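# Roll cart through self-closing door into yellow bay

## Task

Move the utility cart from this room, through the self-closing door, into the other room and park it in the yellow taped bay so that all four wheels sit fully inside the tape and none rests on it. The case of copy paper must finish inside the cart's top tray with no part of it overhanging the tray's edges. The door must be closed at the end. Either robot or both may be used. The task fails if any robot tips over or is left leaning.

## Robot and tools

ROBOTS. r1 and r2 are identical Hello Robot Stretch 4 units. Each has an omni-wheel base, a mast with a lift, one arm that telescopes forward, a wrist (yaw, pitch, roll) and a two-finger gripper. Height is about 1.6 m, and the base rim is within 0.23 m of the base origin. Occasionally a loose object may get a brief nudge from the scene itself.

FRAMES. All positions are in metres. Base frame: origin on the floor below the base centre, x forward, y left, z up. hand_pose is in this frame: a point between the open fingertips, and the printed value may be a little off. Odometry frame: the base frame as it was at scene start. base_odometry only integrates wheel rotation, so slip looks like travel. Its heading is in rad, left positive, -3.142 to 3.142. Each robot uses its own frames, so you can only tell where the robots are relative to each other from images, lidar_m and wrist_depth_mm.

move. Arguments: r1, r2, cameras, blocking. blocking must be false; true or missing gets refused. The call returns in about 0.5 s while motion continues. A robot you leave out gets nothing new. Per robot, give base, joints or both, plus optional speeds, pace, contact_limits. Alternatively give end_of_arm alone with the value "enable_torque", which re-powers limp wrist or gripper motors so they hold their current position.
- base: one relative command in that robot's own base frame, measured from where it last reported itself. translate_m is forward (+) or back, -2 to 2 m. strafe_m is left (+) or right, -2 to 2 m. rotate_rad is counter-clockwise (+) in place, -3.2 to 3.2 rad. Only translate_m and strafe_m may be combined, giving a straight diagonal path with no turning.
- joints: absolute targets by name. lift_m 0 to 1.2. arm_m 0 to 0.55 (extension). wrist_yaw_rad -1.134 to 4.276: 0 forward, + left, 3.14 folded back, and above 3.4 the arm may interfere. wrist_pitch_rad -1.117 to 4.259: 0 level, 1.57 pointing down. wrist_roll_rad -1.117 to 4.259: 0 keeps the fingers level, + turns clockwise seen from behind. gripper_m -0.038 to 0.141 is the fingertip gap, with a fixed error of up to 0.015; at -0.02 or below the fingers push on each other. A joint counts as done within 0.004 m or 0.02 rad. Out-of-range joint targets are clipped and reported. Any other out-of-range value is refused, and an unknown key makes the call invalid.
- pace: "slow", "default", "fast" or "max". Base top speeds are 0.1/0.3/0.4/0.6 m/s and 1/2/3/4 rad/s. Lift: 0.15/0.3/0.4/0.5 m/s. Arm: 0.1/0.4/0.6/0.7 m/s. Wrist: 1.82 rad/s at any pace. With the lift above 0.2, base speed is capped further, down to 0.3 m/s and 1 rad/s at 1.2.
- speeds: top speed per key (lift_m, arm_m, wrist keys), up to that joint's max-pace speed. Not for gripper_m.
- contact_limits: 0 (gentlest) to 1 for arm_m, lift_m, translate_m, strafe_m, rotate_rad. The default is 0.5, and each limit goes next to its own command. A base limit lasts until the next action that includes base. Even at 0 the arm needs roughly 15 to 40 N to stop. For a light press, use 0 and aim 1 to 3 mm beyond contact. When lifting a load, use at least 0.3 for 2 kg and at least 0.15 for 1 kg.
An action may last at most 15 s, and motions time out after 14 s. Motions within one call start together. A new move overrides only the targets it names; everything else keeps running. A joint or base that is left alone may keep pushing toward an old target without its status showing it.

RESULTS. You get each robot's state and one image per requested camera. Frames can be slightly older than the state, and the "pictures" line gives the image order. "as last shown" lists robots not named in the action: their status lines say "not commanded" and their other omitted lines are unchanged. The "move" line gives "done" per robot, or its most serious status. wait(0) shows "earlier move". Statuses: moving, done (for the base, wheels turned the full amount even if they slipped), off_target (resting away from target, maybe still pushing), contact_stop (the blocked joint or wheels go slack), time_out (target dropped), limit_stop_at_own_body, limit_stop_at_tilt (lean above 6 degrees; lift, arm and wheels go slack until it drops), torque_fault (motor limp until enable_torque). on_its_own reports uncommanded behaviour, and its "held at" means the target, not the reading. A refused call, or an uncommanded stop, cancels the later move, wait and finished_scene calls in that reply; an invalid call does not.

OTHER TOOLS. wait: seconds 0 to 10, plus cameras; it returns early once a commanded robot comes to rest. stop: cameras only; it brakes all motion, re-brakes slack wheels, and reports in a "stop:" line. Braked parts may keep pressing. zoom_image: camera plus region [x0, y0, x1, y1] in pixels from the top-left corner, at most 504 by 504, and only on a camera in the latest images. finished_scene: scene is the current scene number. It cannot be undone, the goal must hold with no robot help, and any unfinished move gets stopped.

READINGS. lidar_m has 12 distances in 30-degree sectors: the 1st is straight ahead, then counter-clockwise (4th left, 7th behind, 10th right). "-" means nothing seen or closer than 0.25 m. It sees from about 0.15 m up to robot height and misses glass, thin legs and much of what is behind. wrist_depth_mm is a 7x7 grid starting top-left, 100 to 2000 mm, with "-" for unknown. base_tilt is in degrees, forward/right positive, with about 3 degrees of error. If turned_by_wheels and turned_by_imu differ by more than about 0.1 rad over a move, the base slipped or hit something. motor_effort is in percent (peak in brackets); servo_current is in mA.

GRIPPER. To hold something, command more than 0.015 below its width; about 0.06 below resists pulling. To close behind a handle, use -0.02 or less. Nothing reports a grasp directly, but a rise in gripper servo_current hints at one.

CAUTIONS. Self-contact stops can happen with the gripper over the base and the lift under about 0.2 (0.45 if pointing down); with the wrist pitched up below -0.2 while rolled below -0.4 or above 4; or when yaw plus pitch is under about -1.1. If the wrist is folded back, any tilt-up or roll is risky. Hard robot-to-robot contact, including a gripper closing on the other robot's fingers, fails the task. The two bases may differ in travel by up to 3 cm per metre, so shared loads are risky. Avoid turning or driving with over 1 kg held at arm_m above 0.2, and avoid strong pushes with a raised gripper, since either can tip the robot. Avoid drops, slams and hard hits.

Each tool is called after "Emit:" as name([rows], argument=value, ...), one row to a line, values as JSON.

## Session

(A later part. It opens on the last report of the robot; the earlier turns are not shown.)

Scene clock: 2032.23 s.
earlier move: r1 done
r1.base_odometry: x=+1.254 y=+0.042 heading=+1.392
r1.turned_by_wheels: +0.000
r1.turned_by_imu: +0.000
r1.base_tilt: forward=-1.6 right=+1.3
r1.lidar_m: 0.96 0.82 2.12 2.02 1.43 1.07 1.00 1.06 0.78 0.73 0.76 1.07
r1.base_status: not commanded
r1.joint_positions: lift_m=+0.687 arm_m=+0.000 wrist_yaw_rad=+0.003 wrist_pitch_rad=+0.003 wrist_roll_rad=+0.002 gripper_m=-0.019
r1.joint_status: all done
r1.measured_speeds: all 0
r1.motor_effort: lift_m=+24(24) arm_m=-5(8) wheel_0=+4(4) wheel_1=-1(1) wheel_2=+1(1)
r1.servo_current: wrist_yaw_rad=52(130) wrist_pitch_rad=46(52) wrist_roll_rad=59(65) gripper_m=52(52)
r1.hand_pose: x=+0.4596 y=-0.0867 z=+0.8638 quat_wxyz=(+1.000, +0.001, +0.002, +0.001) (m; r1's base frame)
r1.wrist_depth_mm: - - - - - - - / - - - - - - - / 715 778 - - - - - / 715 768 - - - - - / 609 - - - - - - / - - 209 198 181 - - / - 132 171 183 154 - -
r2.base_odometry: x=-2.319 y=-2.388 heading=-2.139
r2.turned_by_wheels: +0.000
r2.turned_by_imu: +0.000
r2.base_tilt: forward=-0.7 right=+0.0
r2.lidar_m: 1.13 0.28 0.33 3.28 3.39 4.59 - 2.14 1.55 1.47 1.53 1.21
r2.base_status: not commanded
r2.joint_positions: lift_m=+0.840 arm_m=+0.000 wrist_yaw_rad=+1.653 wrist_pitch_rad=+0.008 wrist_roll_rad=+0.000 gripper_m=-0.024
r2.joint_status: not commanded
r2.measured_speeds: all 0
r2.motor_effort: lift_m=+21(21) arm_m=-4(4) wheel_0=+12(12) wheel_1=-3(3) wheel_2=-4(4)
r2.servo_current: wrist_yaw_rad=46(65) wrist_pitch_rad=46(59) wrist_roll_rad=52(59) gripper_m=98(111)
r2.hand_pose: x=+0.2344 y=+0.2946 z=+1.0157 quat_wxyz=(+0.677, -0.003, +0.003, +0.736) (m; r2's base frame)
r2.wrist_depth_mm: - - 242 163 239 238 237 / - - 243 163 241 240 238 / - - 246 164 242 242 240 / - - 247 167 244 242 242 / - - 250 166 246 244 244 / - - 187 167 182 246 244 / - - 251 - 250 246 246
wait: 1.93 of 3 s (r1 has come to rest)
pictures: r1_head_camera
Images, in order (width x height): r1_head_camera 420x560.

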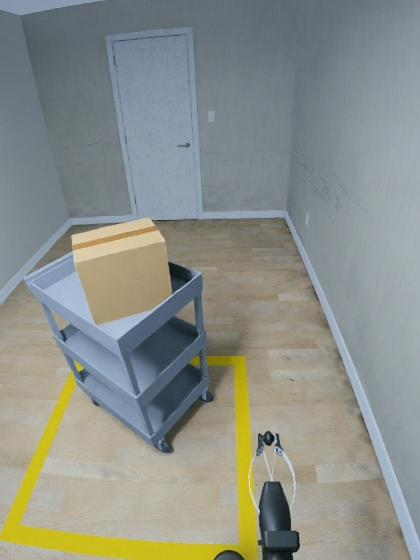

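Emit:
move(blocking=false, r1={"base":{"strafe_m":0.5},"joints":{"lift_m":1.12}}, cameras=[])

Emit:
wait(seconds=3, cameras=[])

Emit:
move(blocking=false, r1={"joints":{"wrist_pitch_rad":1.57}}, cameras=[])

Emit:
wait(seconds=3, cameras=["r1_head_camera","r1_wrist_camera"])

Scene clock: 2061.60 s.
move: r1 moving
r1.base_odometry: x=+1.218 y=+0.049 heading=+1.392
r1.turned_by_wheels: +0.000
r1.turned_by_imu: +0.000
r1.base_tilt: forward=-1.6 right=+1.3
r1.lidar_m: 0.88 0.82 2.08 1.99 1.45 1.02 1.00 1.06 0.81 0.76 0.83 1.13
r1.base_status: strafe_m moving
r1.joint_positions: lift_m=+0.724 arm_m=+0.000 wrist_yaw_rad=+0.003 wrist_pitch_rad=+0.003 wrist_roll_rad=+0.002 gripper_m=-0.019
r1.joint_status: lift_m moving
r1.measured_speeds: translate_m=+0.000 strafe_m=+0.140 rotate_rad=+0.003 lift_m=+0.146 arm_m=+0.000 wrist_yaw_rad=+0.000 wrist_pitch_rad=+0.000 wrist_roll_rad=+0.000
r1.motor_effort: lift_m=+25(28) arm_m=-5(5) wheel_0=-7(11) wheel_1=+7(10) wheel_2=+0(1)
r1.servo_current: wrist_yaw_rad=52(65) wrist_pitch_rad=46(52) wrist_roll_rad=52(59) gripper_m=46(52)
r1.hand_pose: x=+0.4596 y=-0.0867 z=+0.9016 quat_wxyz=(+1.000, +0.001, +0.002, +0.001) (m; r1's base frame)
r1.wrist_depth_mm: - - - - - - - / - - - - - - - / 723 788 - - - - - / 715 759 - - - - - / 683 750 - - - - - / 585 - - 199 - - - / - 139 171 183 154 - -
r2: as last shown
r2.lidar_m: 1.15 0.36 0.30 3.28 3.38 4.57 - 2.15 1.56 1.48 1.50 1.23
r2.servo_current: wrist_yaw_rad=52(59) wrist_pitch_rad=46(52) wrist_roll_rad=46(46) gripper_m=98(111)
r2.wrist_depth_mm: - - 242 163 240 238 236 / - - 243 164 241 240 238 / - - 245 164 244 241 241 / - - 247 167 244 243 241 / - - 249 166 246 245 243 / - - 187 167 182 246 245 / - - 251 - 248 246 246
pictures: none
No camera images: "cameras" was empty.

Scene clock: 2064.10 s.
earlier move: r1 done
r1.base_odometry: x=+0.762 y=+0.131 heading=+1.392
r1.turned_by_wheels: +0.000
r1.turned_by_imu: +0.003
r1.base_tilt: forward=-1.6 right=+1.3
r1.lidar_m: 0.75 1.09 1.58 1.53 1.45 1.07 0.99 1.06 1.31 1.24 1.28 0.94
r1.base_status: done
r1.joint_positions: lift_m=+1.119 arm_m=+0.000 wrist_yaw_rad=+0.003 wrist_pitch_rad=+0.003 wrist_roll_rad=+0.002 gripper_m=-0.019
r1.joint_status: all done
r1.measured_speeds: all 0
r1.motor_effort: lift_m=+25(29) arm_m=-5(5) wheel_0=-1(12) wheel_1=+1(11) wheel_2=+0(2)
r1.servo_current: wrist_yaw_rad=59(65) wrist_pitch_rad=39(52) wrist_roll_rad=33(65) gripper_m=46(59)
r1.hand_pose: x=+0.4596 y=-0.0867 z=+1.2967 quat_wxyz=(+1.000, +0.001, +0.002, +0.001) (m; r1's base frame)
r1.wrist_depth_mm: - - - - - - - / - - - - - - - / - - - - - - - / - - - - - - - / - - - - - - - / - - - 198 - - - / - - 171 183 154 - -
r2.base_odometry: x=-2.319 y=-2.388 heading=-2.139
r2.turned_by_wheels: +0.000
r2.turned_by_imu: +0.000
r2.base_tilt: forward=-0.7 right=+0.1
r2.lidar_m: 1.15 0.33 0.32 3.28 3.40 4.60 - 2.18 1.54 1.45 1.53 1.22
r2.base_status: not commanded
r2.joint_positions: lift_m=+0.840 arm_m=+0.000 wrist_yaw_rad=+1.653 wrist_pitch_rad=+0.008 wrist_roll_rad=+0.000 gripper_m=-0.024
r2.joint_status: not commanded
r2.measured_speeds: all 0
r2.motor_effort: lift_m=+21(21) arm_m=-4(4) wheel_0=+12(12) wheel_1=-3(3) wheel_2=-3(4)
r2.servo_current: wrist_yaw_rad=59(72) wrist_pitch_rad=46(59) wrist_roll_rad=52(65) gripper_m=98(111)
r2.hand_pose: x=+0.2344 y=+0.2946 z=+1.0157 quat_wxyz=(+0.677, -0.003, +0.003, +0.736) (m; r2's base frame)
r2.wrist_depth_mm: - - 243 163 240 237 238 / - - 244 164 241 239 239 / - - 246 165 243 242 239 / - - 247 168 245 242 243 / - - 249 166 247 245 244 / - - 187 167 182 246 246 / - - 251 - 249 246 247
wait: 2.50 of 3 s (r1 has come to rest)
pictures: none
No camera images: "cameras" was empty.

Scene clock: 2064.60 s.
move: r1 moving
r1.base_odometry: x=+0.762 y=+0.131 heading=+1.392
r1.turned_by_wheels: +0.000
r1.turned_by_imu: +0.000
r1.base_tilt: forward=-1.6 right=+1.3
r1.lidar_m: 0.78 1.08 1.59 1.52 1.45 1.05 1.01 1.04 1.29 1.24 1.31 0.96
r1.base_status: not commanded
r1.joint_positions: lift_m=+1.119 arm_m=+0.000 wrist_yaw_rad=+0.003 wrist_pitch_rad=+0.584 wrist_roll_rad=+0.002 gripper_m=-0.019
r1.joint_status: wrist_pitch_rad moving
r1.measured_speeds: translate_m=+0.000 strafe_m=+0.000 rotate_rad=+0.000 lift_m=+0.000 arm_m=+0.000 wrist_yaw_rad=+0.000 wrist_pitch_rad=+1.819 wrist_roll_rad=+0.000
r1.motor_effort: lift_m=+25(25) arm_m=-5(5) wheel_0=+0(1) wheel_1=+1(1) wheel_2=+0(0)
r1.servo_current: wrist_yaw_rad=39(65) wrist_pitch_rad=52(72) wrist_roll_rad=52(59) gripper_m=59(59)
r1.hand_pose: x=+0.4118 y=-0.0868 z=+1.1386 quat_wxyz=(+0.958, +0.001, +0.288, +0.001) (m; r1's base frame)
r1.wrist_depth_mm: - - - - - - - / - - - - - - - / - - 1078 750 831 - - / - - 842 788 878 - - / - - 1255 809 - - - / 1756 1756 182 198 180 1756 1661 / 1537 1537 163 147 144 1499 1464
r2: as last shown
r2.base_tilt: forward=-0.7 right=+0.0
r2.lidar_m: 1.15 0.36 0.30 3.28 3.40 4.57 - 2.15 1.55 1.45 1.52 1.23
r2.motor_effort: lift_m=+21(21) arm_m=-4(4) wheel_0=+12(12) wheel_1=-2(3) wheel_2=-4(4)
r2.servo_current: wrist_yaw_rad=59(59) wrist_pitch_rad=52(52) wrist_roll_rad=46(65) gripper_m=104(111)
r2.wrist_depth_mm: - - 242 163 239 238 237 / - - 244 164 241 240 238 / - - 246 164 242 241 240 / - - 247 168 244 243 242 / - - 249 166 246 244 243 / - - 187 166 182 245 246 / - - 252 - 248 247 247
pictures: none
No camera images: "cameras" was empty.

Scene clock: 2065.63 s.
earlier move: r1 done
r1.base_odometry: x=+0.762 y=+0.131 heading=+1.392
r1.turned_by_wheels: +0.000
r1.turned_by_imu: +0.000
r1.base_tilt: forward=-1.6 right=+1.3
r1.lidar_m: 0.75 1.09 1.59 1.52 1.45 1.06 1.00 1.06 1.30 1.23 1.28 0.97
r1.base_status: not commanded
r1.joint_positions: lift_m=+1.119 arm_m=+0.000 wrist_yaw_rad=+0.003 wrist_pitch_rad=+1.568 wrist_roll_rad=+0.002 gripper_m=-0.019
r1.joint_status: all done
r1.measured_speeds: all 0
r1.motor_effort: lift_m=+25(25) arm_m=-4(5) wheel_0=-1(1) wheel_1=+1(1) wheel_2=+0(0)
r1.servo_current: wrist_yaw_rad=59(65) wrist_pitch_rad=39(72) wrist_roll_rad=46(65) gripper_m=52(59)
r1.hand_pose: x=+0.1720 y=-0.0874 z=+1.0093 quat_wxyz=(+0.708, +0.000, +0.706, +0.000) (m; r1's base frame)
r1.wrist_depth_mm: 1205 1229 1255 1229 1205 1229 1229 / 1205 1229 1205 1205 1229 1205 1255 / 1205 1229 1229 1229 1205 1229 1229 / 1205 1255 1229 1205 1229 1229 1205 / 1255 1229 1025 1008 1229 1229 1229 / 1281 1229 1025 198 1205 1229 1255 / 1229 1229 179 183 161 1229 1229
r2.base_odometry: x=-2.319 y=-2.388 heading=-2.139
r2.turned_by_wheels: +0.000
r2.turned_by_imu: +0.000
r2.base_tilt: forward=-0.7 right=+0.0
r2.lidar_m: 1.15 0.32 0.31 3.27 3.39 4.58 - 2.16 1.53 1.46 1.53 1.22
r2.base_status: not commanded
r2.joint_positions: lift_m=+0.840 arm_m=+0.000 wrist_yaw_rad=+1.653 wrist_pitch_rad=+0.008 wrist_roll_rad=+0.000 gripper_m=-0.024
r2.joint_status: not commanded
r2.measured_speeds: all 0
r2.motor_effort: lift_m=+21(21) arm_m=-4(4) wheel_0=+12(12) wheel_1=-3(3) wheel_2=-3(4)
r2.servo_current: wrist_yaw_rad=52(59) wrist_pitch_rad=52(59) wrist_roll_rad=46(65) gripper_m=104(111)
r2.hand_pose: x=+0.2344 y=+0.2946 z=+1.0157 quat_wxyz=(+0.677, -0.003, +0.003, +0.736) (m; r2's base frame)
r2.wrist_depth_mm: - - 243 163 238 240 237 / - - 244 164 241 239 239 / - - 246 164 243 241 241 / - - 248 168 245 242 241 / - - 247 166 245 244 244 / - - 186 167 182 247 246 / - - 251 - 248 247 247
wait: 1.03 of 3 s (r1 has come to rest)
pictures: r1_head_camera, r1_wrist_camera
Images, in order (width x height): r1_head_camera 420x560, r1_wrist_camera 616x392.

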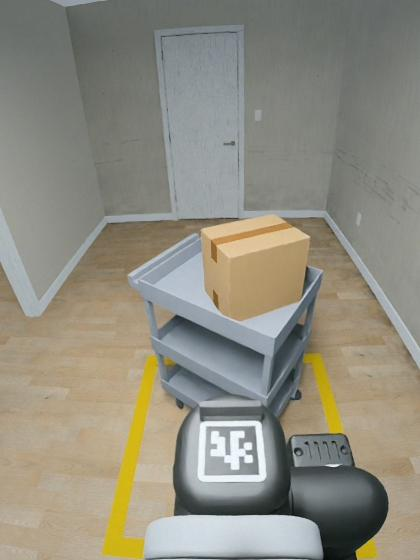

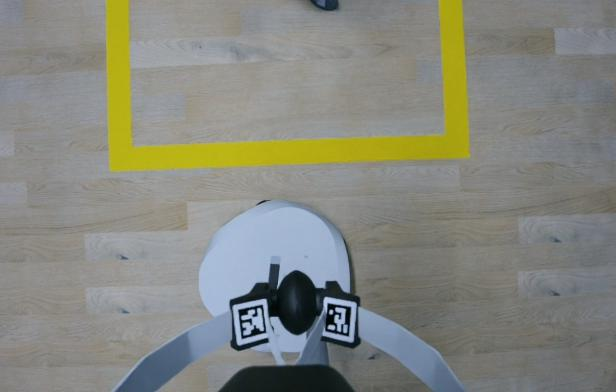

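Emit:
move(blocking=false, r1={"base":{"translate_m":0.3,"strafe_m":0.21},"joints":{"arm_m":0.3}}, cameras=[])

Emit:
wait(seconds=4, cameras=["r1_head_camera","r1_wrist_camera"])

Scene clock: 2073.83 s.
move: r1 moving
r1.base_odometry: x=+0.747 y=+0.163 heading=+1.391
r1.turned_by_wheels: +0.000
r1.turned_by_imu: +0.000
r1.base_tilt: forward=-1.6 right=+1.3
r1.lidar_m: 0.73 1.07 1.58 1.51 1.47 1.08 1.03 1.08 1.32 1.25 1.32 0.85
r1.base_status: translate_m moving; strafe_m moving
r1.joint_positions: lift_m=+1.119 arm_m=+0.051 wrist_yaw_rad=+0.003 wrist_pitch_rad=+1.568 wrist_roll_rad=+0.002 gripper_m=-0.019
r1.joint_status: arm_m moving
r1.measured_speeds: translate_m=+0.110 strafe_m=+0.075 rotate_rad=+0.000 lift_m=+0.000 arm_m=+0.195 wrist_yaw_rad=+0.000 wrist_pitch_rad=+0.001 wrist_roll_rad=+0.000
r1.motor_effort: lift_m=+25(25) arm_m=+4(7) wheel_0=-6(6) wheel_1=+8(10) wheel_2=-8(8)
r1.servo_current: wrist_yaw_rad=59(59) wrist_pitch_rad=39(52) wrist_roll_rad=65(65) gripper_m=52(59)
r1.hand_pose: x=+0.2224 y=-0.0874 z=+1.0093 quat_wxyz=(+0.708, +0.000, +0.706, +0.000) (m; r1's base frame)
r1.wrist_depth_mm: 1229 1255 1229 1229 1229 1229 1229 / 1205 1229 1205 1182 1229 1205 1229 / 1229 1255 1205 1205 1255 1229 1182 / 1205 1255 1205 1205 1229 1229 1229 / 1255 1229 1025 1025 1205 1229 1229 / 1229 1229 1008 198 1205 1229 1229 / 1255 1229 179 179 162 1255 1229
r2: as last shown
r2.lidar_m: 1.14 0.35 0.31 3.29 3.39 4.61 - 2.16 1.55 1.45 1.52 1.22
r2.motor_effort: lift_m=+21(21) arm_m=-4(4) wheel_0=+12(12) wheel_1=-3(3) wheel_2=-4(4)
r2.servo_current: wrist_yaw_rad=46(59) wrist_pitch_rad=46(52) wrist_roll_rad=52(52) gripper_m=111(111)
r2.wrist_depth_mm: - - 243 163 239 238 239 / - - 245 164 241 239 238 / - - 245 164 242 242 240 / - - 246 167 244 243 242 / - - 248 166 245 244 245 / - - 187 167 182 246 246 / - - 251 - 249 247 246
pictures: none
No camera images: "cameras" was empty.

Scene clock: 2075.93 s.
earlier move: r1 done
r1.base_odometry: x=+0.609 y=+0.464 heading=+1.391
r1.turned_by_wheels: +0.000
r1.turned_by_imu: +0.001
r1.base_tilt: forward=-1.6 right=+1.3
r1.lidar_m: 0.61 2.06 1.38 1.31 1.38 1.35 1.29 1.37 1.48 1.44 1.53 0.56
r1.base_status: done
r1.joint_positions: lift_m=+1.120 arm_m=+0.300 wrist_yaw_rad=+0.003 wrist_pitch_rad=+1.568 wrist_roll_rad=+0.002 gripper_m=-0.019
r1.joint_status: all done
r1.measured_speeds: all 0
r1.motor_effort: lift_m=+24(25) arm_m=+4(8) wheel_0=-4(7) wheel_1=+0(11) wheel_2=+1(10)
r1.servo_current: wrist_yaw_rad=52(65) wrist_pitch_rad=39(52) wrist_roll_rad=46(65) gripper_m=46(59)
r1.hand_pose: x=+0.4718 y=-0.0874 z=+1.0094 quat_wxyz=(+0.708, +0.000, +0.706, +0.000) (m; r1's base frame)
r1.wrist_depth_mm: 1229 1255 452 433 387 255 210 / 1205 1229 1205 - 430 336 436 / 1205 1205 1229 1205 - 436 436 / 1229 1229 1205 1229 1229 433 439 / 1229 1205 1229 1229 1205 1229 1229 / 1229 1229 189 198 1229 1229 1229 / 1205 1255 179 179 154 - 1229
r2.base_odometry: x=-2.319 y=-2.388 heading=-2.139
r2.turned_by_wheels: +0.000
r2.turned_by_imu: +0.000
r2.base_tilt: forward=-0.7 right=+0.1
r2.lidar_m: 1.16 0.32 0.30 3.28 3.39 4.60 - 2.11 1.55 1.46 1.52 1.23
r2.base_status: not commanded
r2.joint_positions: lift_m=+0.840 arm_m=+0.000 wrist_yaw_rad=+1.653 wrist_pitch_rad=+0.008 wrist_roll_rad=+0.000 gripper_m=-0.024
r2.joint_status: not commanded
r2.measured_speeds: all 0
r2.motor_effort: lift_m=+21(21) arm_m=-4(4) wheel_0=+12(12) wheel_1=-3(3) wheel_2=-4(4)
r2.servo_current: wrist_yaw_rad=46(65) wrist_pitch_rad=52(59) wrist_roll_rad=52(59) gripper_m=104(111)
r2.hand_pose: x=+0.2344 y=+0.2946 z=+1.0157 quat_wxyz=(+0.677, -0.003, +0.003, +0.736) (m; r2's base frame)
r2.wrist_depth_mm: - - 242 163 240 239 238 / - - 244 164 241 239 239 / - - 245 164 243 241 241 / - - 247 167 244 242 242 / - - 248 166 245 245 243 / - - 187 167 182 246 245 / - - 251 - 248 248 246
wait: 2.10 of 4 s (r1 has come to rest)
pictures: r1_head_camera, r1_wrist_camera
Images, in order (width x height): r1_head_camera 420x560, r1_wrist_camera 616x392.

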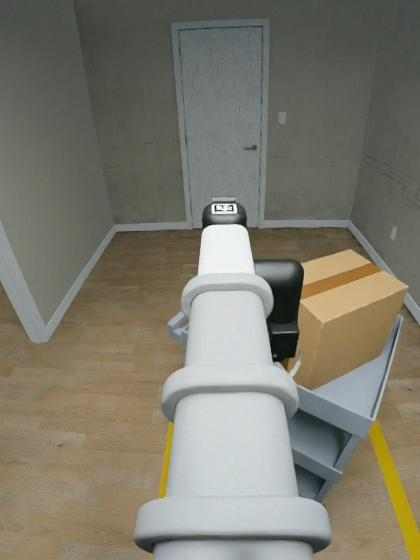

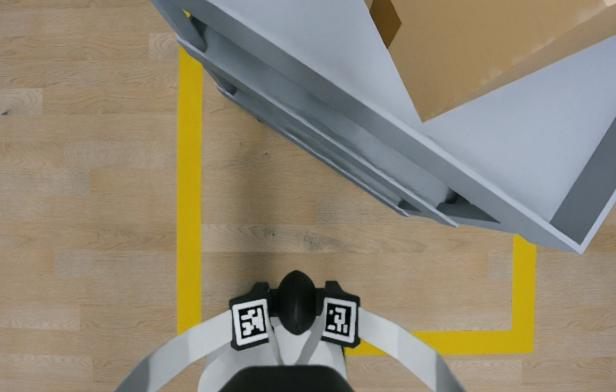

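Emit:
move(blocking=false, r1={"base":{"translate_m":0.06,"strafe_m":0.06},"joints":{"arm_m":0.55},"pace":"slow"}, cameras=[])

Emit:
wait(seconds=5, cameras=["r1_head_camera","r1_wrist_camera"])

Scene clock: 2091.00 s.
move: r1 moving
r1.base_odometry: x=+0.601 y=+0.475 heading=+1.391
r1.turned_by_wheels: +0.000
r1.turned_by_imu: -0.001
r1.base_tilt: forward=-1.6 right=+1.3
r1.lidar_m: 0.60 2.04 1.35 1.30 1.36 1.37 1.30 1.37 1.53 1.44 1.53 0.57
r1.base_status: translate_m moving; strafe_m moving
r1.joint_positions: lift_m=+1.120 arm_m=+0.313 wrist_yaw_rad=+0.003 wrist_pitch_rad=+1.568 wrist_roll_rad=+0.002 gripper_m=-0.019
r1.joint_status: arm_m moving
joint sent to its limit — r1.arm_m, upper limit.
r1.measured_speeds: translate_m=+0.036 strafe_m=+0.036 rotate_rad=-0.002 lift_m=+0.000 arm_m=+0.049 wrist_yaw_rad=+0.000 wrist_pitch_rad=+0.000 wrist_roll_rad=+0.000
r1.motor_effort: lift_m=+24(24) arm_m=+7(9) wheel_0=-4(6) wheel_1=+5(8) wheel_2=-6(6)
r1.servo_current: wrist_yaw_rad=52(59) wrist_pitch_rad=39(52) wrist_roll_rad=46(59) gripper_m=52(52)
r1.hand_pose: x=+0.4844 y=-0.0874 z=+1.0094 quat_wxyz=(+0.708, +0.000, +0.706, +0.000) (m; r1's base frame)
r1.wrist_depth_mm: 1205 1182 436 436 384 255 - / 1255 1255 1025 436 436 281 439 / 1205 1205 1205 1205 439 436 436 / 1229 1205 1281 1229 1229 433 436 / 1205 1255 1205 1229 1205 1205 430 / 1229 1229 189 198 1205 1229 1205 / 1229 1229 179 183 154 - 1229
r2: as last shown
r2.lidar_m: 1.15 0.36 0.32 3.27 3.40 4.60 - 2.10 1.52 1.45 1.52 1.22
r2.servo_current: wrist_yaw_rad=52(52) wrist_pitch_rad=59(59) wrist_roll_rad=26(59) gripper_m=98(111)
r2.wrist_depth_mm: - - 242 163 240 238 237 / - - 243 164 242 240 240 / - - 245 164 242 241 239 / - - 246 167 244 243 242 / - - 248 166 245 245 243 / - - 187 167 182 246 245 / - - 252 - 249 247 247
pictures: none
No camera images: "cameras" was empty.

Scene clock: 2094.27 s.
earlier move: r1 done
r1.base_odometry: x=+0.560 y=+0.534 heading=+1.391
r1.turned_by_wheels: +0.000
r1.turned_by_imu: +0.000
r1.base_tilt: forward=-1.6 right=+1.3
r1.lidar_m: 0.60 1.96 1.31 1.25 1.31 1.42 1.36 1.44 1.60 1.50 0.59 0.54
r1.base_status: done
r1.joint_positions: lift_m=+1.120 arm_m=+0.549 wrist_yaw_rad=+0.003 wrist_pitch_rad=+1.568 wrist_roll_rad=+0.002 gripper_m=-0.019
r1.joint_status: all done
joint sent to its limit — r1.arm_m, upper limit.
r1.measured_speeds: all 0
r1.motor_effort: lift_m=+24(25) arm_m=+5(9) wheel_0=-3(7) wheel_1=+2(8) wheel_2=-3(6)
r1.servo_current: wrist_yaw_rad=52(72) wrist_pitch_rad=46(52) wrist_roll_rad=52(65) gripper_m=52(59)
r1.hand_pose: x=+0.7204 y=-0.0874 z=+1.0094 quat_wxyz=(+0.708, +0.000, +0.706, +0.000) (m; r1's base frame)
r1.wrist_depth_mm: 1205 1182 1229 436 436 436 436 / 1205 1229 1229 439 436 439 436 / 1255 1229 433 436 436 436 415 / 1229 1229 439 436 436 282 213 / 1205 1255 436 439 433 220 158 / 1229 1229 208 199 433 266 171 / 1229 1229 179 180 154 248 196
r2.base_odometry: x=-2.319 y=-2.388 heading=-2.139
r2.turned_by_wheels: +0.000
r2.turned_by_imu: +0.000
r2.base_tilt: forward=-0.7 right=+0.1
r2.lidar_m: 1.15 0.33 0.31 3.27 3.41 4.59 - 2.14 1.54 1.46 1.52 1.23
r2.base_status: not commanded
r2.joint_positions: lift_m=+0.840 arm_m=+0.000 wrist_yaw_rad=+1.653 wrist_pitch_rad=+0.008 wrist_roll_rad=+0.000 gripper_m=-0.024
r2.joint_status: not commanded
r2.measured_speeds: all 0
r2.motor_effort: lift_m=+21(21) arm_m=-4(4) wheel_0=+12(12) wheel_1=-3(3) wheel_2=-4(4)
r2.servo_current: wrist_yaw_rad=52(59) wrist_pitch_rad=46(59) wrist_roll_rad=33(59) gripper_m=111(111)
r2.hand_pose: x=+0.2344 y=+0.2946 z=+1.0157 quat_wxyz=(+0.677, -0.003, +0.003, +0.736) (m; r2's base frame)
r2.wrist_depth_mm: - - 242 163 240 239 237 / - - 244 164 241 240 238 / - - 245 164 243 240 241 / - - 248 167 244 242 242 / - - 248 166 245 245 243 / - - 187 167 182 246 245 / - - 251 - 248 246 247
wait: 3.27 of 5 s (r1 has come to rest)
pictures: r1_head_camera, r1_wrist_camera
Images, in order (width x height): r1_head_camera 420x560, r1_wrist_camera 616x392.

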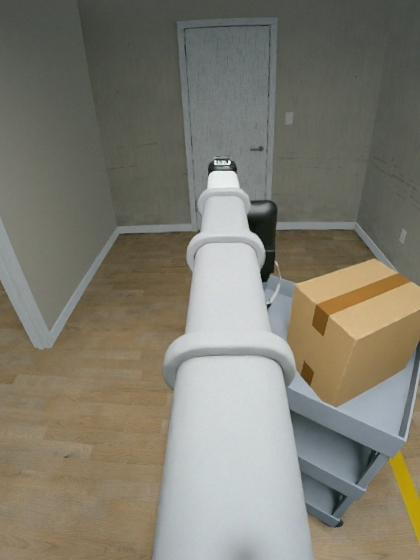

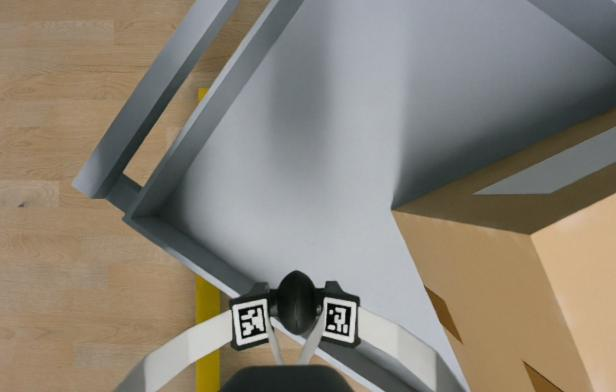

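Emit:
move(blocking=false, r1={"joints":{"lift_m":0.955},"pace":"slow","contact_limits":{"lift_m":0.3}}, cameras=[])

Emit:
wait(seconds=3, cameras=["r1_wrist_camera"])

Scene clock: 2103.70 s.
move: r1 moving
r1.base_odometry: x=+0.560 y=+0.534 heading=+1.391
r1.turned_by_wheels: +0.000
r1.turned_by_imu: +0.000
r1.base_tilt: forward=-1.6 right=+1.3
r1.lidar_m: 0.59 1.95 1.31 1.26 1.32 1.40 1.36 1.43 1.59 1.51 0.61 0.54
r1.base_status: not commanded
r1.joint_positions: lift_m=+1.095 arm_m=+0.549 wrist_yaw_rad=+0.003 wrist_pitch_rad=+1.568 wrist_roll_rad=+0.002 gripper_m=-0.019
r1.joint_status: lift_m moving
r1.measured_speeds: translate_m=+0.000 strafe_m=+0.000 rotate_rad=+0.000 lift_m=-0.097 arm_m=+0.000 wrist_yaw_rad=+0.000 wrist_pitch_rad=+0.000 wrist_roll_rad=+0.000
r1.motor_effort: lift_m=+12(23) arm_m=+5(5) wheel_0=-3(3) wheel_1=+2(3) wheel_2=-3(4)
r1.servo_current: wrist_yaw_rad=52(72) wrist_pitch_rad=39(39) wrist_roll_rad=26(65) gripper_m=52(52)
r1.contact_limits: lift_m 0.3
r1.hand_pose: x=+0.7204 y=-0.0874 z=+0.9851 quat_wxyz=(+0.708, +0.000, +0.706, +0.000) (m; r1's base frame)
r1.wrist_depth_mm: 1182 1229 - 413 418 415 415 / 1229 1205 413 413 413 415 421 / 1205 - 415 415 415 418 415 / 1205 413 415 418 418 282 213 / 1229 1205 415 413 415 221 159 / 1229 1205 187 198 415 260 171 / 1182 1205 179 164 162 248 196
r2: as last shown
r2.base_tilt: forward=-0.7 right=+0.0
r2.lidar_m: 1.14 0.36 0.32 3.28 3.39 4.57 - 2.17 1.52 1.47 1.54 1.20
r2.servo_current: wrist_yaw_rad=46(65) wrist_pitch_rad=52(52) wrist_roll_rad=33(59) gripper_m=104(104)
r2.wrist_depth_mm: - - 242 163 240 239 238 / - - 243 163 240 240 238 / - - 245 164 242 241 239 / - - 247 168 245 243 242 / - - 248 166 246 244 244 / - - 187 167 182 246 245 / - - 252 - 249 247 247
pictures: none
No camera images: "cameras" was empty.

Scene clock: 2105.33 s.
earlier move: r1 done
r1.base_odometry: x=+0.560 y=+0.534 heading=+1.391
r1.turned_by_wheels: +0.000
r1.turned_by_imu: +0.000
r1.base_tilt: forward=-1.6 right=+1.3
r1.lidar_m: 0.59 1.95 1.31 1.25 1.32 1.41 1.34 1.41 1.58 1.51 0.59 0.54
r1.base_status: not commanded
r1.joint_positions: lift_m=+0.956 arm_m=+0.549 wrist_yaw_rad=+0.003 wrist_pitch_rad=+1.568 wrist_roll_rad=+0.002 gripper_m=-0.019
r1.joint_status: all done
r1.measured_speeds: all 0
r1.motor_effort: lift_m=+12(23) arm_m=+5(5) wheel_0=-3(3) wheel_1=+3(3) wheel_2=-3(4)
r1.servo_current: wrist_yaw_rad=46(72) wrist_pitch_rad=39(46) wrist_roll_rad=52(65) gripper_m=46(59)
r1.contact_limits: lift_m 0.3
r1.hand_pose: x=+0.7204 y=-0.0874 z=+0.8454 quat_wxyz=(+0.708, +0.000, +0.706, +0.000) (m; r1's base frame)
r1.wrist_depth_mm: - 220 272 271 271 272 272 / - 232 272 271 273 273 273 / 213 273 273 272 274 272 272 / 229 271 271 272 273 272 205 / - 272 272 272 272 221 158 / 1060 - 208 198 272 259 171 / 1060 1060 163 165 162 240 196
r2.base_odometry: x=-2.319 y=-2.388 heading=-2.139
r2.turned_by_wheels: +0.000
r2.turned_by_imu: +0.000
r2.base_tilt: forward=-0.7 right=+0.0
r2.lidar_m: 1.15 0.36 0.32 3.28 3.40 4.60 - 2.10 1.54 1.45 1.52 1.21
r2.base_status: not commanded
r2.joint_positions: lift_m=+0.840 arm_m=+0.000 wrist_yaw_rad=+1.653 wrist_pitch_rad=+0.008 wrist_roll_rad=+0.000 gripper_m=-0.024
r2.joint_status: not commanded
r2.measured_speeds: all 0
r2.motor_effort: lift_m=+21(21) arm_m=-4(4) wheel_0=+12(12) wheel_1=-2(3) wheel_2=-4(4)
r2.servo_current: wrist_yaw_rad=52(65) wrist_pitch_rad=46(59) wrist_roll_rad=46(59) gripper_m=104(111)
r2.hand_pose: x=+0.2344 y=+0.2946 z=+1.0157 quat_wxyz=(+0.677, -0.003, +0.003, +0.736) (m; r2's base frame)
r2.wrist_depth_mm: - - 243 163 240 238 237 / - - 243 164 240 239 239 / - - 245 164 243 242 240 / - - 247 167 244 243 241 / - - 249 166 245 245 244 / - - 187 167 182 246 245 / - - 251 - 248 247 247
wait: 1.63 of 3 s (r1 has come to rest)
pictures: r1_wrist_camera
Images, in order (width x height): r1_wrist_camera 616x392.

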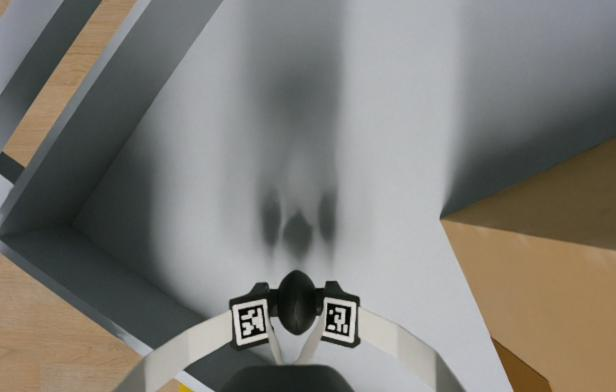

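Emit:
move(blocking=false, r1={"joints":{"lift_m":0.922},"pace":"slow","contact_limits":{"lift_m":0.2}}, cameras=[])

Emit:
wait(seconds=2, cameras=["r1_wrist_camera"])

Scene clock: 2109.83 s.
move: r1 moving
r1.base_odometry: x=+0.560 y=+0.534 heading=+1.391
r1.turned_by_wheels: +0.000
r1.turned_by_imu: +0.000
r1.base_tilt: forward=-1.6 right=+1.3
r1.lidar_m: 0.61 1.97 1.31 1.25 1.34 1.41 1.35 1.41 1.55 1.51 0.59 0.55
r1.base_status: not commanded
r1.joint_positions: lift_m=+0.932 arm_m=+0.549 wrist_yaw_rad=+0.003 wrist_pitch_rad=+1.568 wrist_roll_rad=+0.002 gripper_m=-0.019
r1.joint_status: lift_m moving
r1.measured_speeds: translate_m=+0.000 strafe_m=+0.000 rotate_rad=+0.000 lift_m=-0.065 arm_m=+0.000 wrist_yaw_rad=+0.000 wrist_pitch_rad=+0.000 wrist_roll_rad=+0.000
r1.motor_effort: lift_m=+12(14) arm_m=+5(5) wheel_0=-3(3) wheel_1=+3(3) wheel_2=-3(4)
r1.servo_current: wrist_yaw_rad=46(72) wrist_pitch_rad=46(46) wrist_roll_rad=33(65) gripper_m=46(52)
r1.contact_limits: lift_m 0.2
r1.hand_pose: x=+0.7204 y=-0.0874 z=+0.8219 quat_wxyz=(+0.708, +0.000, +0.706, +0.000) (m; r1's base frame)
r1.wrist_depth_mm: - 208 250 249 249 251 250 / 189 239 250 249 250 249 250 / 200 250 250 250 251 250 251 / 227 250 250 249 251 250 215 / - 250 250 250 250 221 158 / - - 250 198 251 250 171 / 1025 140 170 183 171 252 196
r2: as last shown
r2.lidar_m: 1.15 0.34 0.29 3.27 3.41 4.59 - 2.13 1.53 1.46 1.53 1.24
r2.motor_effort: lift_m=+21(21) arm_m=-4(4) wheel_0=+11(12) wheel_1=-3(3) wheel_2=-4(4)
r2.servo_current: wrist_yaw_rad=52(65) wrist_pitch_rad=52(59) wrist_roll_rad=52(59) gripper_m=104(104)
r2.wrist_depth_mm: - - 242 163 240 239 237 / - - 244 164 241 239 239 / - - 245 165 243 241 239 / - - 247 167 244 242 242 / - - 249 166 246 243 244 / - - 187 167 182 246 244 / - - 253 - 248 247 247
pictures: none
No camera images: "cameras" was empty.

Scene clock: 2110.43 s.
earlier move: r1 done
r1.base_odometry: x=+0.560 y=+0.534 heading=+1.391
r1.turned_by_wheels: +0.000
r1.turned_by_imu: +0.000
r1.base_tilt: forward=-1.5 right=+1.3
r1.lidar_m: 0.61 1.95 1.30 1.25 1.31 1.42 1.35 1.43 1.58 1.51 0.57 0.55
r1.base_status: not commanded
r1.joint_positions: lift_m=+0.923 arm_m=+0.549 wrist_yaw_rad=+0.003 wrist_pitch_rad=+1.568 wrist_roll_rad=+0.002 gripper_m=-0.019
r1.joint_status: all done
r1.measured_speeds: all 0
r1.motor_effort: lift_m=+12(14) arm_m=+5(5) wheel_0=-3(3) wheel_1=+3(3) wheel_2=-3(4)
r1.servo_current: wrist_yaw_rad=59(72) wrist_pitch_rad=46(46) wrist_roll_rad=46(65) gripper_m=46(52)
r1.contact_limits: lift_m 0.2
r1.hand_pose: x=+0.7204 y=-0.0874 z=+0.8124 quat_wxyz=(+0.708, +0.000, +0.706, +0.000) (m; r1's base frame)
r1.wrist_depth_mm: 171 209 238 239 239 240 240 / 178 239 239 239 239 239 240 / 198 239 239 238 240 238 240 / 229 238 239 240 240 240 216 / 238 239 239 239 239 221 158 / - 239 240 198 239 238 171 / 1025 139 179 183 179 239 190
r2.base_odometry: x=-2.319 y=-2.388 heading=-2.139
r2.turned_by_wheels: +0.000
r2.turned_by_imu: +0.000
r2.base_tilt: forward=-0.7 right=+0.1
r2.lidar_m: 1.16 0.32 0.31 3.28 3.42 4.56 - 2.12 1.53 1.45 1.50 1.21
r2.base_status: not commanded
r2.joint_positions: lift_m=+0.840 arm_m=+0.000 wrist_yaw_rad=+1.653 wrist_pitch_rad=+0.008 wrist_roll_rad=+0.000 gripper_m=-0.024
r2.joint_status: not commanded
r2.measured_speeds: all 0
r2.motor_effort: lift_m=+21(21) arm_m=-4(4) wheel_0=+12(12) wheel_1=-3(3) wheel_2=-4(4)
r2.servo_current: wrist_yaw_rad=46(65) wrist_pitch_rad=52(59) wrist_roll_rad=39(59) gripper_m=104(104)
r2.hand_pose: x=+0.2344 y=+0.2946 z=+1.0157 quat_wxyz=(+0.677, -0.003, +0.003, +0.736) (m; r2's base frame)
r2.wrist_depth_mm: - - 242 163 241 238 237 / - - 243 164 241 239 238 / - - 245 164 243 241 239 / - - 247 168 244 243 242 / - - 249 166 246 245 244 / - - 187 167 182 246 245 / - - 252 - 249 247 247
wait: 0.60 of 2 s (r1 has come to rest)
pictures: r1_wrist_camera
Images, in order (width x height): r1_wrist_camera 616x392.

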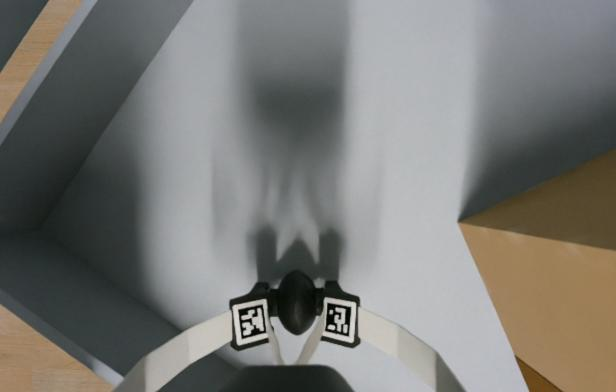

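Emit:
move(blocking=false, r1={"joints":{"arm_m":0.40},"pace":"slow","contact_limits":{"arm_m":0.5}}, cameras=[])

Emit:
wait(seconds=3, cameras=["r1_wrist_camera","r1_head_camera"])

Scene clock: 2117.60 s.
move: r1 moving
r1.base_odometry: x=+0.560 y=+0.534 heading=+1.391
r1.turned_by_wheels: +0.000
r1.turned_by_imu: +0.000
r1.base_tilt: forward=-1.5 right=+1.3
r1.lidar_m: 0.60 1.95 1.32 1.26 1.32 1.41 1.36 1.43 1.56 1.51 0.57 0.54
r1.base_status: not commanded
r1.joint_positions: lift_m=+0.923 arm_m=+0.536 wrist_yaw_rad=+0.003 wrist_pitch_rad=+1.568 wrist_roll_rad=+0.002 gripper_m=-0.019
r1.joint_status: arm_m moving
r1.measured_speeds: translate_m=+0.000 strafe_m=+0.000 rotate_rad=+0.000 lift_m=+0.000 arm_m=-0.049 wrist_yaw_rad=+0.000 wrist_pitch_rad=+0.000 wrist_roll_rad=+0.000
r1.motor_effort: lift_m=+12(12) arm_m=-6(7) wheel_0=-3(3) wheel_1=+3(3) wheel_2=-4(4)
r1.servo_current: wrist_yaw_rad=65(72) wrist_pitch_rad=46(52) wrist_roll_rad=46(65) gripper_m=52(52)
r1.contact_limits: arm_m 0.5; lift_m 0.2
r1.hand_pose: x=+0.7080 y=-0.0874 z=+0.8124 quat_wxyz=(+0.708, +0.000, +0.706, +0.000) (m; r1's base frame)
r1.wrist_depth_mm: 174 222 239 239 238 239 239 / 181 240 239 239 239 240 238 / 206 239 239 239 239 239 239 / 238 240 239 239 238 231 188 / - 239 238 240 239 234 163 / 1042 - 240 199 240 239 183 / 1025 140 163 183 179 239 206
r2: as last shown
r2.lidar_m: 1.14 0.32 0.31 3.29 3.40 4.60 - 2.13 1.56 1.46 1.53 1.22
r2.servo_current: wrist_yaw_rad=52(52) wrist_pitch_rad=46(52) wrist_roll_rad=59(59) gripper_m=104(104)
r2.wrist_depth_mm: - - 243 163 240 238 238 / - - 244 164 240 239 239 / - - 245 164 243 242 240 / - - 247 167 244 244 242 / - - 248 166 245 245 243 / - - 186 167 182 246 246 / - - 251 - 249 247 245
pictures: none
No camera images: "cameras" was empty.

Scene clock: 2119.87 s.
earlier move: r1 done
r1.base_odometry: x=+0.560 y=+0.534 heading=+1.391
r1.turned_by_wheels: +0.000
r1.turned_by_imu: +0.000
r1.base_tilt: forward=-1.6 right=+1.2
r1.lidar_m: 0.52 0.66 1.31 1.26 1.32 1.40 1.36 1.44 1.57 1.52 0.57 0.50
r1.base_status: not commanded
r1.joint_positions: lift_m=+0.922 arm_m=+0.400 wrist_yaw_rad=+0.003 wrist_pitch_rad=+1.565 wrist_roll_rad=+0.002 gripper_m=-0.019
r1.joint_status: all done
r1.measured_speeds: all 0
r1.motor_effort: lift_m=+13(13) arm_m=-5(11) wheel_0=-3(3) wheel_1=+1(3) wheel_2=-1(4)
r1.servo_current: wrist_yaw_rad=39(72) wrist_pitch_rad=39(59) wrist_roll_rad=65(72) gripper_m=52(59)
r1.contact_limits: arm_m 0.5; lift_m 0.2
r1.hand_pose: x=+0.5730 y=-0.0874 z=+0.8123 quat_wxyz=(+0.709, +0.000, +0.705, +0.000) (m; r1's base frame)
r1.wrist_depth_mm: 240 240 240 239 241 113 - / 239 239 240 240 198 132 - / 240 240 240 239 240 159 - / 240 241 240 240 239 197 - / - 239 239 240 239 240 172 / 1042 - 185 198 239 241 229 / 1025 1025 163 147 144 238 239
r2.base_odometry: x=-2.319 y=-2.388 heading=-2.139
r2.turned_by_wheels: +0.000
r2.turned_by_imu: +0.000
r2.base_tilt: forward=-0.7 right=+0.0
r2.lidar_m: 1.14 0.33 0.31 3.26 3.40 4.56 - 2.12 1.54 1.47 1.52 1.22
r2.base_status: not commanded
r2.joint_positions: lift_m=+0.840 arm_m=+0.000 wrist_yaw_rad=+1.653 wrist_pitch_rad=+0.008 wrist_roll_rad=+0.000 gripper_m=-0.024
r2.joint_status: not commanded
r2.measured_speeds: all 0
r2.motor_effort: lift_m=+21(21) arm_m=-3(4) wheel_0=+11(12) wheel_1=-3(3) wheel_2=-3(4)
r2.servo_current: wrist_yaw_rad=46(59) wrist_pitch_rad=52(59) wrist_roll_rad=46(59) gripper_m=98(111)
r2.hand_pose: x=+0.2344 y=+0.2946 z=+1.0157 quat_wxyz=(+0.677, -0.003, +0.003, +0.736) (m; r2's base frame)
r2.wrist_depth_mm: - - 241 163 238 238 236 / - - 244 164 242 241 239 / - - 245 164 243 241 240 / - - 247 167 245 243 243 / - - 248 166 246 244 243 / - - 186 167 182 245 245 / - - 250 - 248 247 247
wait: 2.27 of 3 s (r1 has come to rest)
pictures: r1_head_camera, r1_wrist_camera
Images, in order (width x height): r1_head_camera 420x560, r1_wrist_camera 616x392.

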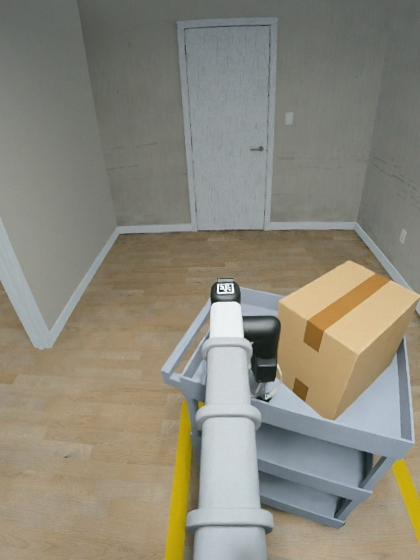

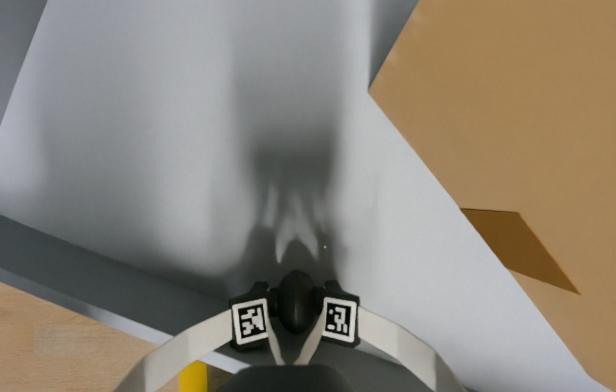

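Emit:
move(blocking=false, r1={"joints":{"arm_m":0.30},"pace":"slow","contact_limits":{"arm_m":0.5}}, cameras=[])

Emit:
wait(seconds=3, cameras=["r1_wrist_camera","r1_head_camera"])

Scene clock: 2126.90 s.
move: r1 moving
r1.base_odometry: x=+0.560 y=+0.534 heading=+1.391
r1.turned_by_wheels: +0.000
r1.turned_by_imu: +0.000
r1.base_tilt: forward=-1.6 right=+1.3
r1.lidar_m: 0.52 0.64 1.31 1.26 1.30 1.41 1.36 1.43 1.57 1.50 0.58 0.49
r1.base_status: not commanded
r1.joint_positions: lift_m=+0.922 arm_m=+0.388 wrist_yaw_rad=+0.003 wrist_pitch_rad=+1.565 wrist_roll_rad=+0.002 gripper_m=-0.019
r1.joint_status: arm_m moving
r1.measured_speeds: translate_m=+0.000 strafe_m=+0.000 rotate_rad=+0.000 lift_m=+0.000 arm_m=-0.049 wrist_yaw_rad=+0.000 wrist_pitch_rad=+0.000 wrist_roll_rad=+0.000
r1.motor_effort: lift_m=+13(13) arm_m=-6(9) wheel_0=-2(3) wheel_1=+1(1) wheel_2=-1(1)
r1.servo_current: wrist_yaw_rad=46(65) wrist_pitch_rad=46(52) wrist_roll_rad=46(59) gripper_m=46(52)
r1.contact_limits: arm_m 0.5; lift_m 0.2
r1.hand_pose: x=+0.5604 y=-0.0874 z=+0.8123 quat_wxyz=(+0.709, +0.000, +0.705, +0.000) (m; r1's base frame)
r1.wrist_depth_mm: 242 242 242 242 243 116 - / 241 240 241 241 195 133 - / 242 241 241 241 241 160 - / 240 240 242 240 241 196 - / - 239 239 240 241 240 176 / 1025 - 185 199 239 240 240 / 1025 1025 163 146 145 240 239
r2: as last shown
r2.lidar_m: 1.15 0.33 0.32 3.26 3.39 4.59 - 2.14 1.53 1.46 1.54 1.22
r2.motor_effort: lift_m=+21(21) arm_m=-4(4) wheel_0=+11(12) wheel_1=-3(3) wheel_2=-4(4)
r2.servo_current: wrist_yaw_rad=46(52) wrist_pitch_rad=52(59) wrist_roll_rad=46(52) gripper_m=104(111)
r2.wrist_depth_mm: - - 242 163 240 238 237 / - - 245 163 241 240 238 / - - 246 164 243 241 240 / - - 246 167 244 243 241 / - - 249 166 245 245 244 / - - 187 167 182 245 245 / - - 252 - 248 248 247
pictures: none
No camera images: "cameras" was empty.

Scene clock: 2128.67 s.
earlier move: r1 done
r1.base_odometry: x=+0.560 y=+0.534 heading=+1.391
r1.turned_by_wheels: +0.000
r1.turned_by_imu: +0.000
r1.base_tilt: forward=-1.6 right=+1.2
r1.lidar_m: 0.43 0.49 1.32 1.26 1.31 1.41 1.35 1.43 1.57 1.51 0.57 0.45
r1.base_status: not commanded
r1.joint_positions: lift_m=+0.922 arm_m=+0.300 wrist_yaw_rad=+0.003 wrist_pitch_rad=+1.565 wrist_roll_rad=+0.002 gripper_m=-0.019
r1.joint_status: all done
r1.measured_speeds: all 0
r1.motor_effort: lift_m=+13(13) arm_m=-5(9) wheel_0=-2(3) wheel_1=+1(2) wheel_2=-1(1)
r1.servo_current: wrist_yaw_rad=65(65) wrist_pitch_rad=39(52) wrist_roll_rad=52(59) gripper_m=52(52)
r1.contact_limits: arm_m 0.5; lift_m 0.2
r1.hand_pose: x=+0.4730 y=-0.0874 z=+0.8123 quat_wxyz=(+0.709, +0.000, +0.705, +0.000) (m; r1's base frame)
r1.wrist_depth_mm: 242 240 239 142 109 - - / 240 241 240 205 136 109 - / 240 240 240 240 200 127 - / 239 240 240 239 241 188 - / 240 240 240 239 240 241 206 / 239 240 189 198 241 240 240 / 1008 140 163 147 143 - -
r2.base_odometry: x=-2.319 y=-2.388 heading=-2.139
r2.turned_by_wheels: +0.000
r2.turned_by_imu: +0.000
r2.base_tilt: forward=-0.7 right=+0.1
r2.lidar_m: 1.15 0.34 0.32 3.28 3.43 4.55 - 2.14 1.55 1.48 1.54 1.19
r2.base_status: not commanded
r2.joint_positions: lift_m=+0.840 arm_m=+0.000 wrist_yaw_rad=+1.653 wrist_pitch_rad=+0.008 wrist_roll_rad=+0.000 gripper_m=-0.024
r2.joint_status: not commanded
r2.measured_speeds: all 0
r2.motor_effort: lift_m=+21(21) arm_m=-4(4) wheel_0=+12(12) wheel_1=-3(3) wheel_2=-4(4)
r2.servo_current: wrist_yaw_rad=46(59) wrist_pitch_rad=46(59) wrist_roll_rad=46(59) gripper_m=104(111)
r2.hand_pose: x=+0.2344 y=+0.2946 z=+1.0157 quat_wxyz=(+0.677, -0.003, +0.003, +0.736) (m; r2's base frame)
r2.wrist_depth_mm: - - 241 163 239 239 237 / - - 244 164 241 241 238 / - - 246 165 243 241 240 / - - 247 167 244 242 242 / - - 248 166 246 245 244 / - - 187 167 182 247 246 / - - 252 - 249 247 246
wait: 1.77 of 3 s (r1 has come to rest)
pictures: r1_head_camera, r1_wrist_camera
Images, in order (width x height): r1_head_camera 420x560, r1_wrist_camera 616x392.

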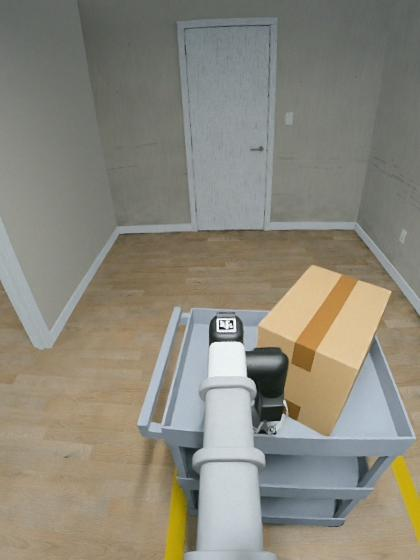

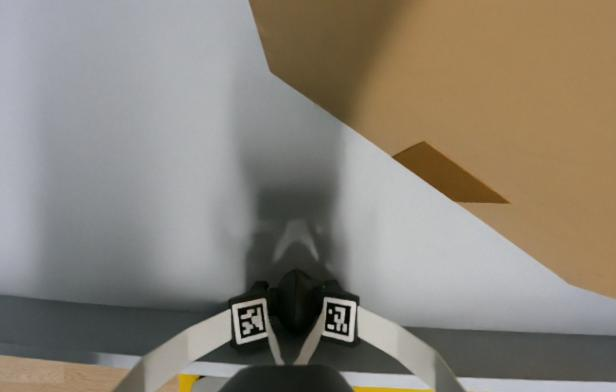

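Emit:
move(blocking=false, r1={"joints":{"arm_m":0.315},"pace":"slow"}, cameras=[])

Emit:
wait(seconds=1.5, cameras=[])

Emit:
move(blocking=false, r1={"joints":{"lift_m":1.12},"pace":"slow"}, cameras=[])

Emit:
wait(seconds=3, cameras=["r1_head_camera","r1_wrist_camera"])

Scene clock: 2134.73 s.
move: r1 moving
r1.base_odometry: x=+0.560 y=+0.534 heading=+1.391
r1.turned_by_wheels: +0.000
r1.turned_by_imu: +0.000
r1.base_tilt: forward=-1.6 right=+1.2
r1.lidar_m: 0.41 0.46 1.29 1.25 1.31 1.42 1.35 1.43 1.57 1.51 0.57 0.43
r1.base_status: not commanded
r1.joint_positions: lift_m=+0.922 arm_m=+0.311 wrist_yaw_rad=+0.003 wrist_pitch_rad=+1.568 wrist_roll_rad=+0.002 gripper_m=-0.019
r1.joint_status: arm_m moving
r1.measured_speeds: translate_m=+0.000 strafe_m=+0.000 rotate_rad=+0.000 lift_m=+0.000 arm_m=+0.029 wrist_yaw_rad=+0.000 wrist_pitch_rad=+0.000 wrist_roll_rad=+0.000
r1.motor_effort: lift_m=+13(13) arm_m=+7(7) wheel_0=-3(3) wheel_1=+1(1) wheel_2=-1(1)
r1.servo_current: wrist_yaw_rad=46(59) wrist_pitch_rad=39(46) wrist_roll_rad=59(59) gripper_m=46(52)
r1.contact_limits: lift_m 0.2
r1.hand_pose: x=+0.4832 y=-0.0874 z=+0.8123 quat_wxyz=(+0.708, +0.000, +0.706, +0.000) (m; r1's base frame)
r1.wrist_depth_mm: 239 240 240 125 - - - / 240 239 240 179 118 - - / 240 239 239 241 173 118 - / 241 239 239 239 240 167 - / 239 241 239 240 240 239 191 / 241 240 239 198 240 240 239 / - 132 163 146 144 241 -
r2: as last shown
r2.base_tilt: forward=-0.7 right=+0.0
r2.lidar_m: 1.16 0.33 0.32 3.27 3.37 4.58 - 2.17 1.55 1.45 1.54 1.20
r2.servo_current: wrist_yaw_rad=52(59) wrist_pitch_rad=46(52) wrist_roll_rad=52(59) gripper_m=104(111)
r2.wrist_depth_mm: - - 242 163 239 239 237 / - - 244 163 242 240 239 / - - 246 164 243 241 240 / - - 247 167 244 243 242 / - - 248 166 244 245 243 / - - 186 167 182 246 244 / - - 251 - 248 246 247
pictures: none
No camera images: "cameras" was empty.

Scene clock: 2135.30 s.
earlier move: r1 done
r1.base_odometry: x=+0.560 y=+0.534 heading=+1.391
r1.turned_by_wheels: +0.000
r1.turned_by_imu: +0.000
r1.base_tilt: forward=-1.6 right=+1.3
r1.lidar_m: 0.42 0.48 1.31 1.26 1.34 1.43 1.37 1.43 1.56 1.50 0.57 0.46
r1.base_status: not commanded
r1.joint_positions: lift_m=+0.922 arm_m=+0.315 wrist_yaw_rad=+0.003 wrist_pitch_rad=+1.568 wrist_roll_rad=+0.002 gripper_m=-0.019
r1.joint_status: all done
r1.measured_speeds: all 0
r1.motor_effort: lift_m=+13(13) arm_m=+5(8) wheel_0=-2(3) wheel_1=+1(1) wheel_2=-1(1)
r1.servo_current: wrist_yaw_rad=65(65) wrist_pitch_rad=39(46) wrist_roll_rad=52(59) gripper_m=46(59)
r1.contact_limits: lift_m 0.2
r1.hand_pose: x=+0.4869 y=-0.0874 z=+0.8123 quat_wxyz=(+0.708, +0.000, +0.706, +0.000) (m; r1's base frame)
r1.wrist_depth_mm: 239 240 239 113 - - - / 240 239 239 160 120 - - / 240 240 239 241 163 120 - / 240 241 240 241 240 154 - / 239 239 240 239 239 239 165 / 240 240 239 199 240 240 239 / - 132 163 146 144 239 -
r2.base_odometry: x=-2.319 y=-2.388 heading=-2.139
r2.turned_by_wheels: +0.000
r2.turned_by_imu: +0.000
r2.base_tilt: forward=-0.7 right=+0.0
r2.lidar_m: 1.15 0.31 0.31 3.27 3.39 4.55 - 2.14 1.55 1.47 1.50 1.21
r2.base_status: not commanded
r2.joint_positions: lift_m=+0.840 arm_m=+0.000 wrist_yaw_rad=+1.653 wrist_pitch_rad=+0.008 wrist_roll_rad=+0.000 gripper_m=-0.024
r2.joint_status: not commanded
r2.measured_speeds: all 0
r2.motor_effort: lift_m=+21(21) arm_m=-4(4) wheel_0=+12(12) wheel_1=-2(3) wheel_2=-4(4)
r2.servo_current: wrist_yaw_rad=52(59) wrist_pitch_rad=52(52) wrist_roll_rad=46(59) gripper_m=104(111)
r2.hand_pose: x=+0.2344 y=+0.2946 z=+1.0157 quat_wxyz=(+0.677, -0.003, +0.003, +0.736) (m; r2's base frame)
r2.wrist_depth_mm: - - 243 163 239 238 238 / - - 243 164 242 240 238 / - - 244 164 243 241 239 / - - 247 167 245 242 243 / - - 249 166 246 244 243 / - - 186 167 182 245 245 / - - 252 - 249 247 247
wait: 0.57 of 1.5 s (r1 has come to rest)
pictures: none
No camera images: "cameras" was empty.

Scene clock: 2135.80 s.
move: r1 moving
r1.base_odometry: x=+0.560 y=+0.534 heading=+1.391
r1.turned_by_wheels: +0.000
r1.turned_by_imu: +0.000
r1.base_tilt: forward=-1.6 right=+1.3
r1.lidar_m: 0.42 0.48 1.30 1.26 1.32 1.41 1.36 1.43 1.56 1.51 0.59 0.46
r1.base_status: not commanded
r1.joint_positions: lift_m=+0.947 arm_m=+0.315 wrist_yaw_rad=+0.003 wrist_pitch_rad=+1.568 wrist_roll_rad=+0.002 gripper_m=-0.019
r1.joint_status: lift_m moving
r1.measured_speeds: translate_m=+0.000 strafe_m=+0.000 rotate_rad=+0.000 lift_m=+0.097 arm_m=+0.000 wrist_yaw_rad=+0.000 wrist_pitch_rad=+0.000 wrist_roll_rad=+0.000
r1.motor_effort: lift_m=+27(28) arm_m=+5(5) wheel_0=-3(3) wheel_1=+1(2) wheel_2=-1(1)
r1.servo_current: wrist_yaw_rad=65(65) wrist_pitch_rad=39(46) wrist_roll_rad=65(65) gripper_m=52(52)
r1.hand_pose: x=+0.4869 y=-0.0874 z=+0.8366 quat_wxyz=(+0.708, +0.000, +0.706, +0.000) (m; r1's base frame)
r1.wrist_depth_mm: 259 258 259 113 - - - / 258 260 258 161 118 - - / 259 259 260 258 163 120 - / 258 259 260 259 259 154 - / 258 259 259 259 262 259 165 / 259 258 259 198 259 260 259 / - 140 163 147 144 - -
r2: as last shown
r2.lidar_m: 1.15 0.35 0.32 3.27 3.40 4.58 - 2.15 1.53 1.46 1.51 1.24
r2.servo_current: wrist_yaw_rad=46(59) wrist_pitch_rad=52(52) wrist_roll_rad=52(59) gripper_m=98(104)
r2.wrist_depth_mm: - - 242 163 239 238 237 / - - 244 164 241 240 239 / - - 245 164 242 242 241 / - - 246 168 243 243 242 / - - 248 167 245 244 243 / - - 187 167 182 246 246 / - - 251 - 248 247 247
pictures: none
No camera images: "cameras" was empty.

Scene clock: 2137.67 s.
earlier move: r1 done
r1.base_odometry: x=+0.560 y=+0.534 heading=+1.391
r1.turned_by_wheels: +0.000
r1.turned_by_imu: +0.000
r1.base_tilt: forward=-1.6 right=+1.3
r1.lidar_m: 0.43 0.48 1.32 1.26 1.32 1.41 1.37 1.43 1.59 1.49 0.60 0.44
r1.base_status: not commanded
r1.joint_positions: lift_m=+1.119 arm_m=+0.315 wrist_yaw_rad=+0.003 wrist_pitch_rad=+1.568 wrist_roll_rad=+0.002 gripper_m=-0.019
r1.joint_status: all done
r1.measured_speeds: all 0
r1.motor_effort: lift_m=+25(29) arm_m=+5(5) wheel_0=-3(3) wheel_1=+1(2) wheel_2=-1(1)
r1.servo_current: wrist_yaw_rad=46(65) wrist_pitch_rad=46(46) wrist_roll_rad=33(65) gripper_m=46(52)
r1.hand_pose: x=+0.4869 y=-0.0874 z=+1.0093 quat_wxyz=(+0.708, +0.000, +0.706, +0.000) (m; r1's base frame)
r1.wrist_depth_mm: - 439 439 158 158 158 - / - 439 436 162 159 159 - / - 439 433 347 159 159 - / - 439 433 436 289 188 - / - 439 433 436 433 291 160 / 1229 1205 186 198 179 1229 1205 / 1229 1205 178 183 144 1255 1229
r2.base_odometry: x=-2.319 y=-2.388 heading=-2.139
r2.turned_by_wheels: +0.000
r2.turned_by_imu: +0.000
r2.base_tilt: forward=-0.7 right=+0.0
r2.lidar_m: 1.15 0.35 0.29 3.28 3.41 4.57 - 2.17 1.54 1.46 1.53 1.24
r2.base_status: not commanded
r2.joint_positions: lift_m=+0.840 arm_m=+0.000 wrist_yaw_rad=+1.653 wrist_pitch_rad=+0.008 wrist_roll_rad=+0.000 gripper_m=-0.024
r2.joint_status: not commanded
r2.measured_speeds: all 0
r2.motor_effort: lift_m=+21(21) arm_m=-4(4) wheel_0=+12(12) wheel_1=-2(3) wheel_2=-4(4)
r2.servo_current: wrist_yaw_rad=39(59) wrist_pitch_rad=59(59) wrist_roll_rad=52(59) gripper_m=104(111)
r2.hand_pose: x=+0.2344 y=+0.2946 z=+1.0157 quat_wxyz=(+0.677, -0.003, +0.003, +0.736) (m; r2's base frame)
r2.wrist_depth_mm: - - 242 163 239 238 237 / - - 244 164 240 240 239 / - - 246 165 242 241 239 / - - 247 167 244 243 242 / - - 248 166 246 244 242 / - - 187 167 182 246 246 / - - 252 - 248 247 247
wait: 1.87 of 3 s (r1 has come to rest)
pictures: r1_head_camera, r1_wrist_camera
Images, in order (width x height): r1_head_camera 420x560, r1_wrist_camera 616x392.

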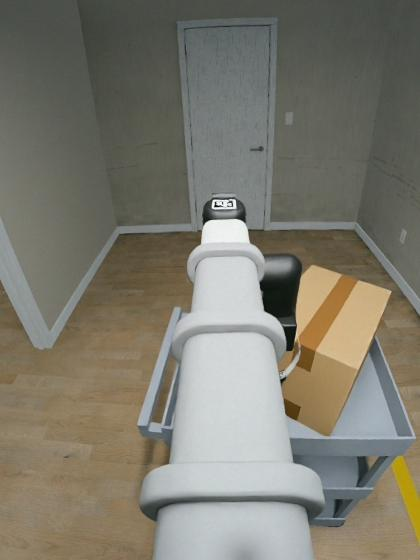

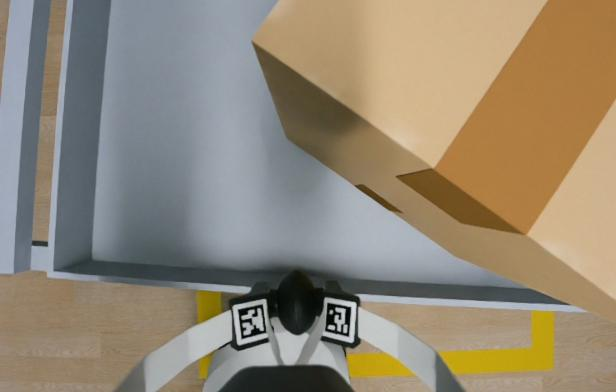

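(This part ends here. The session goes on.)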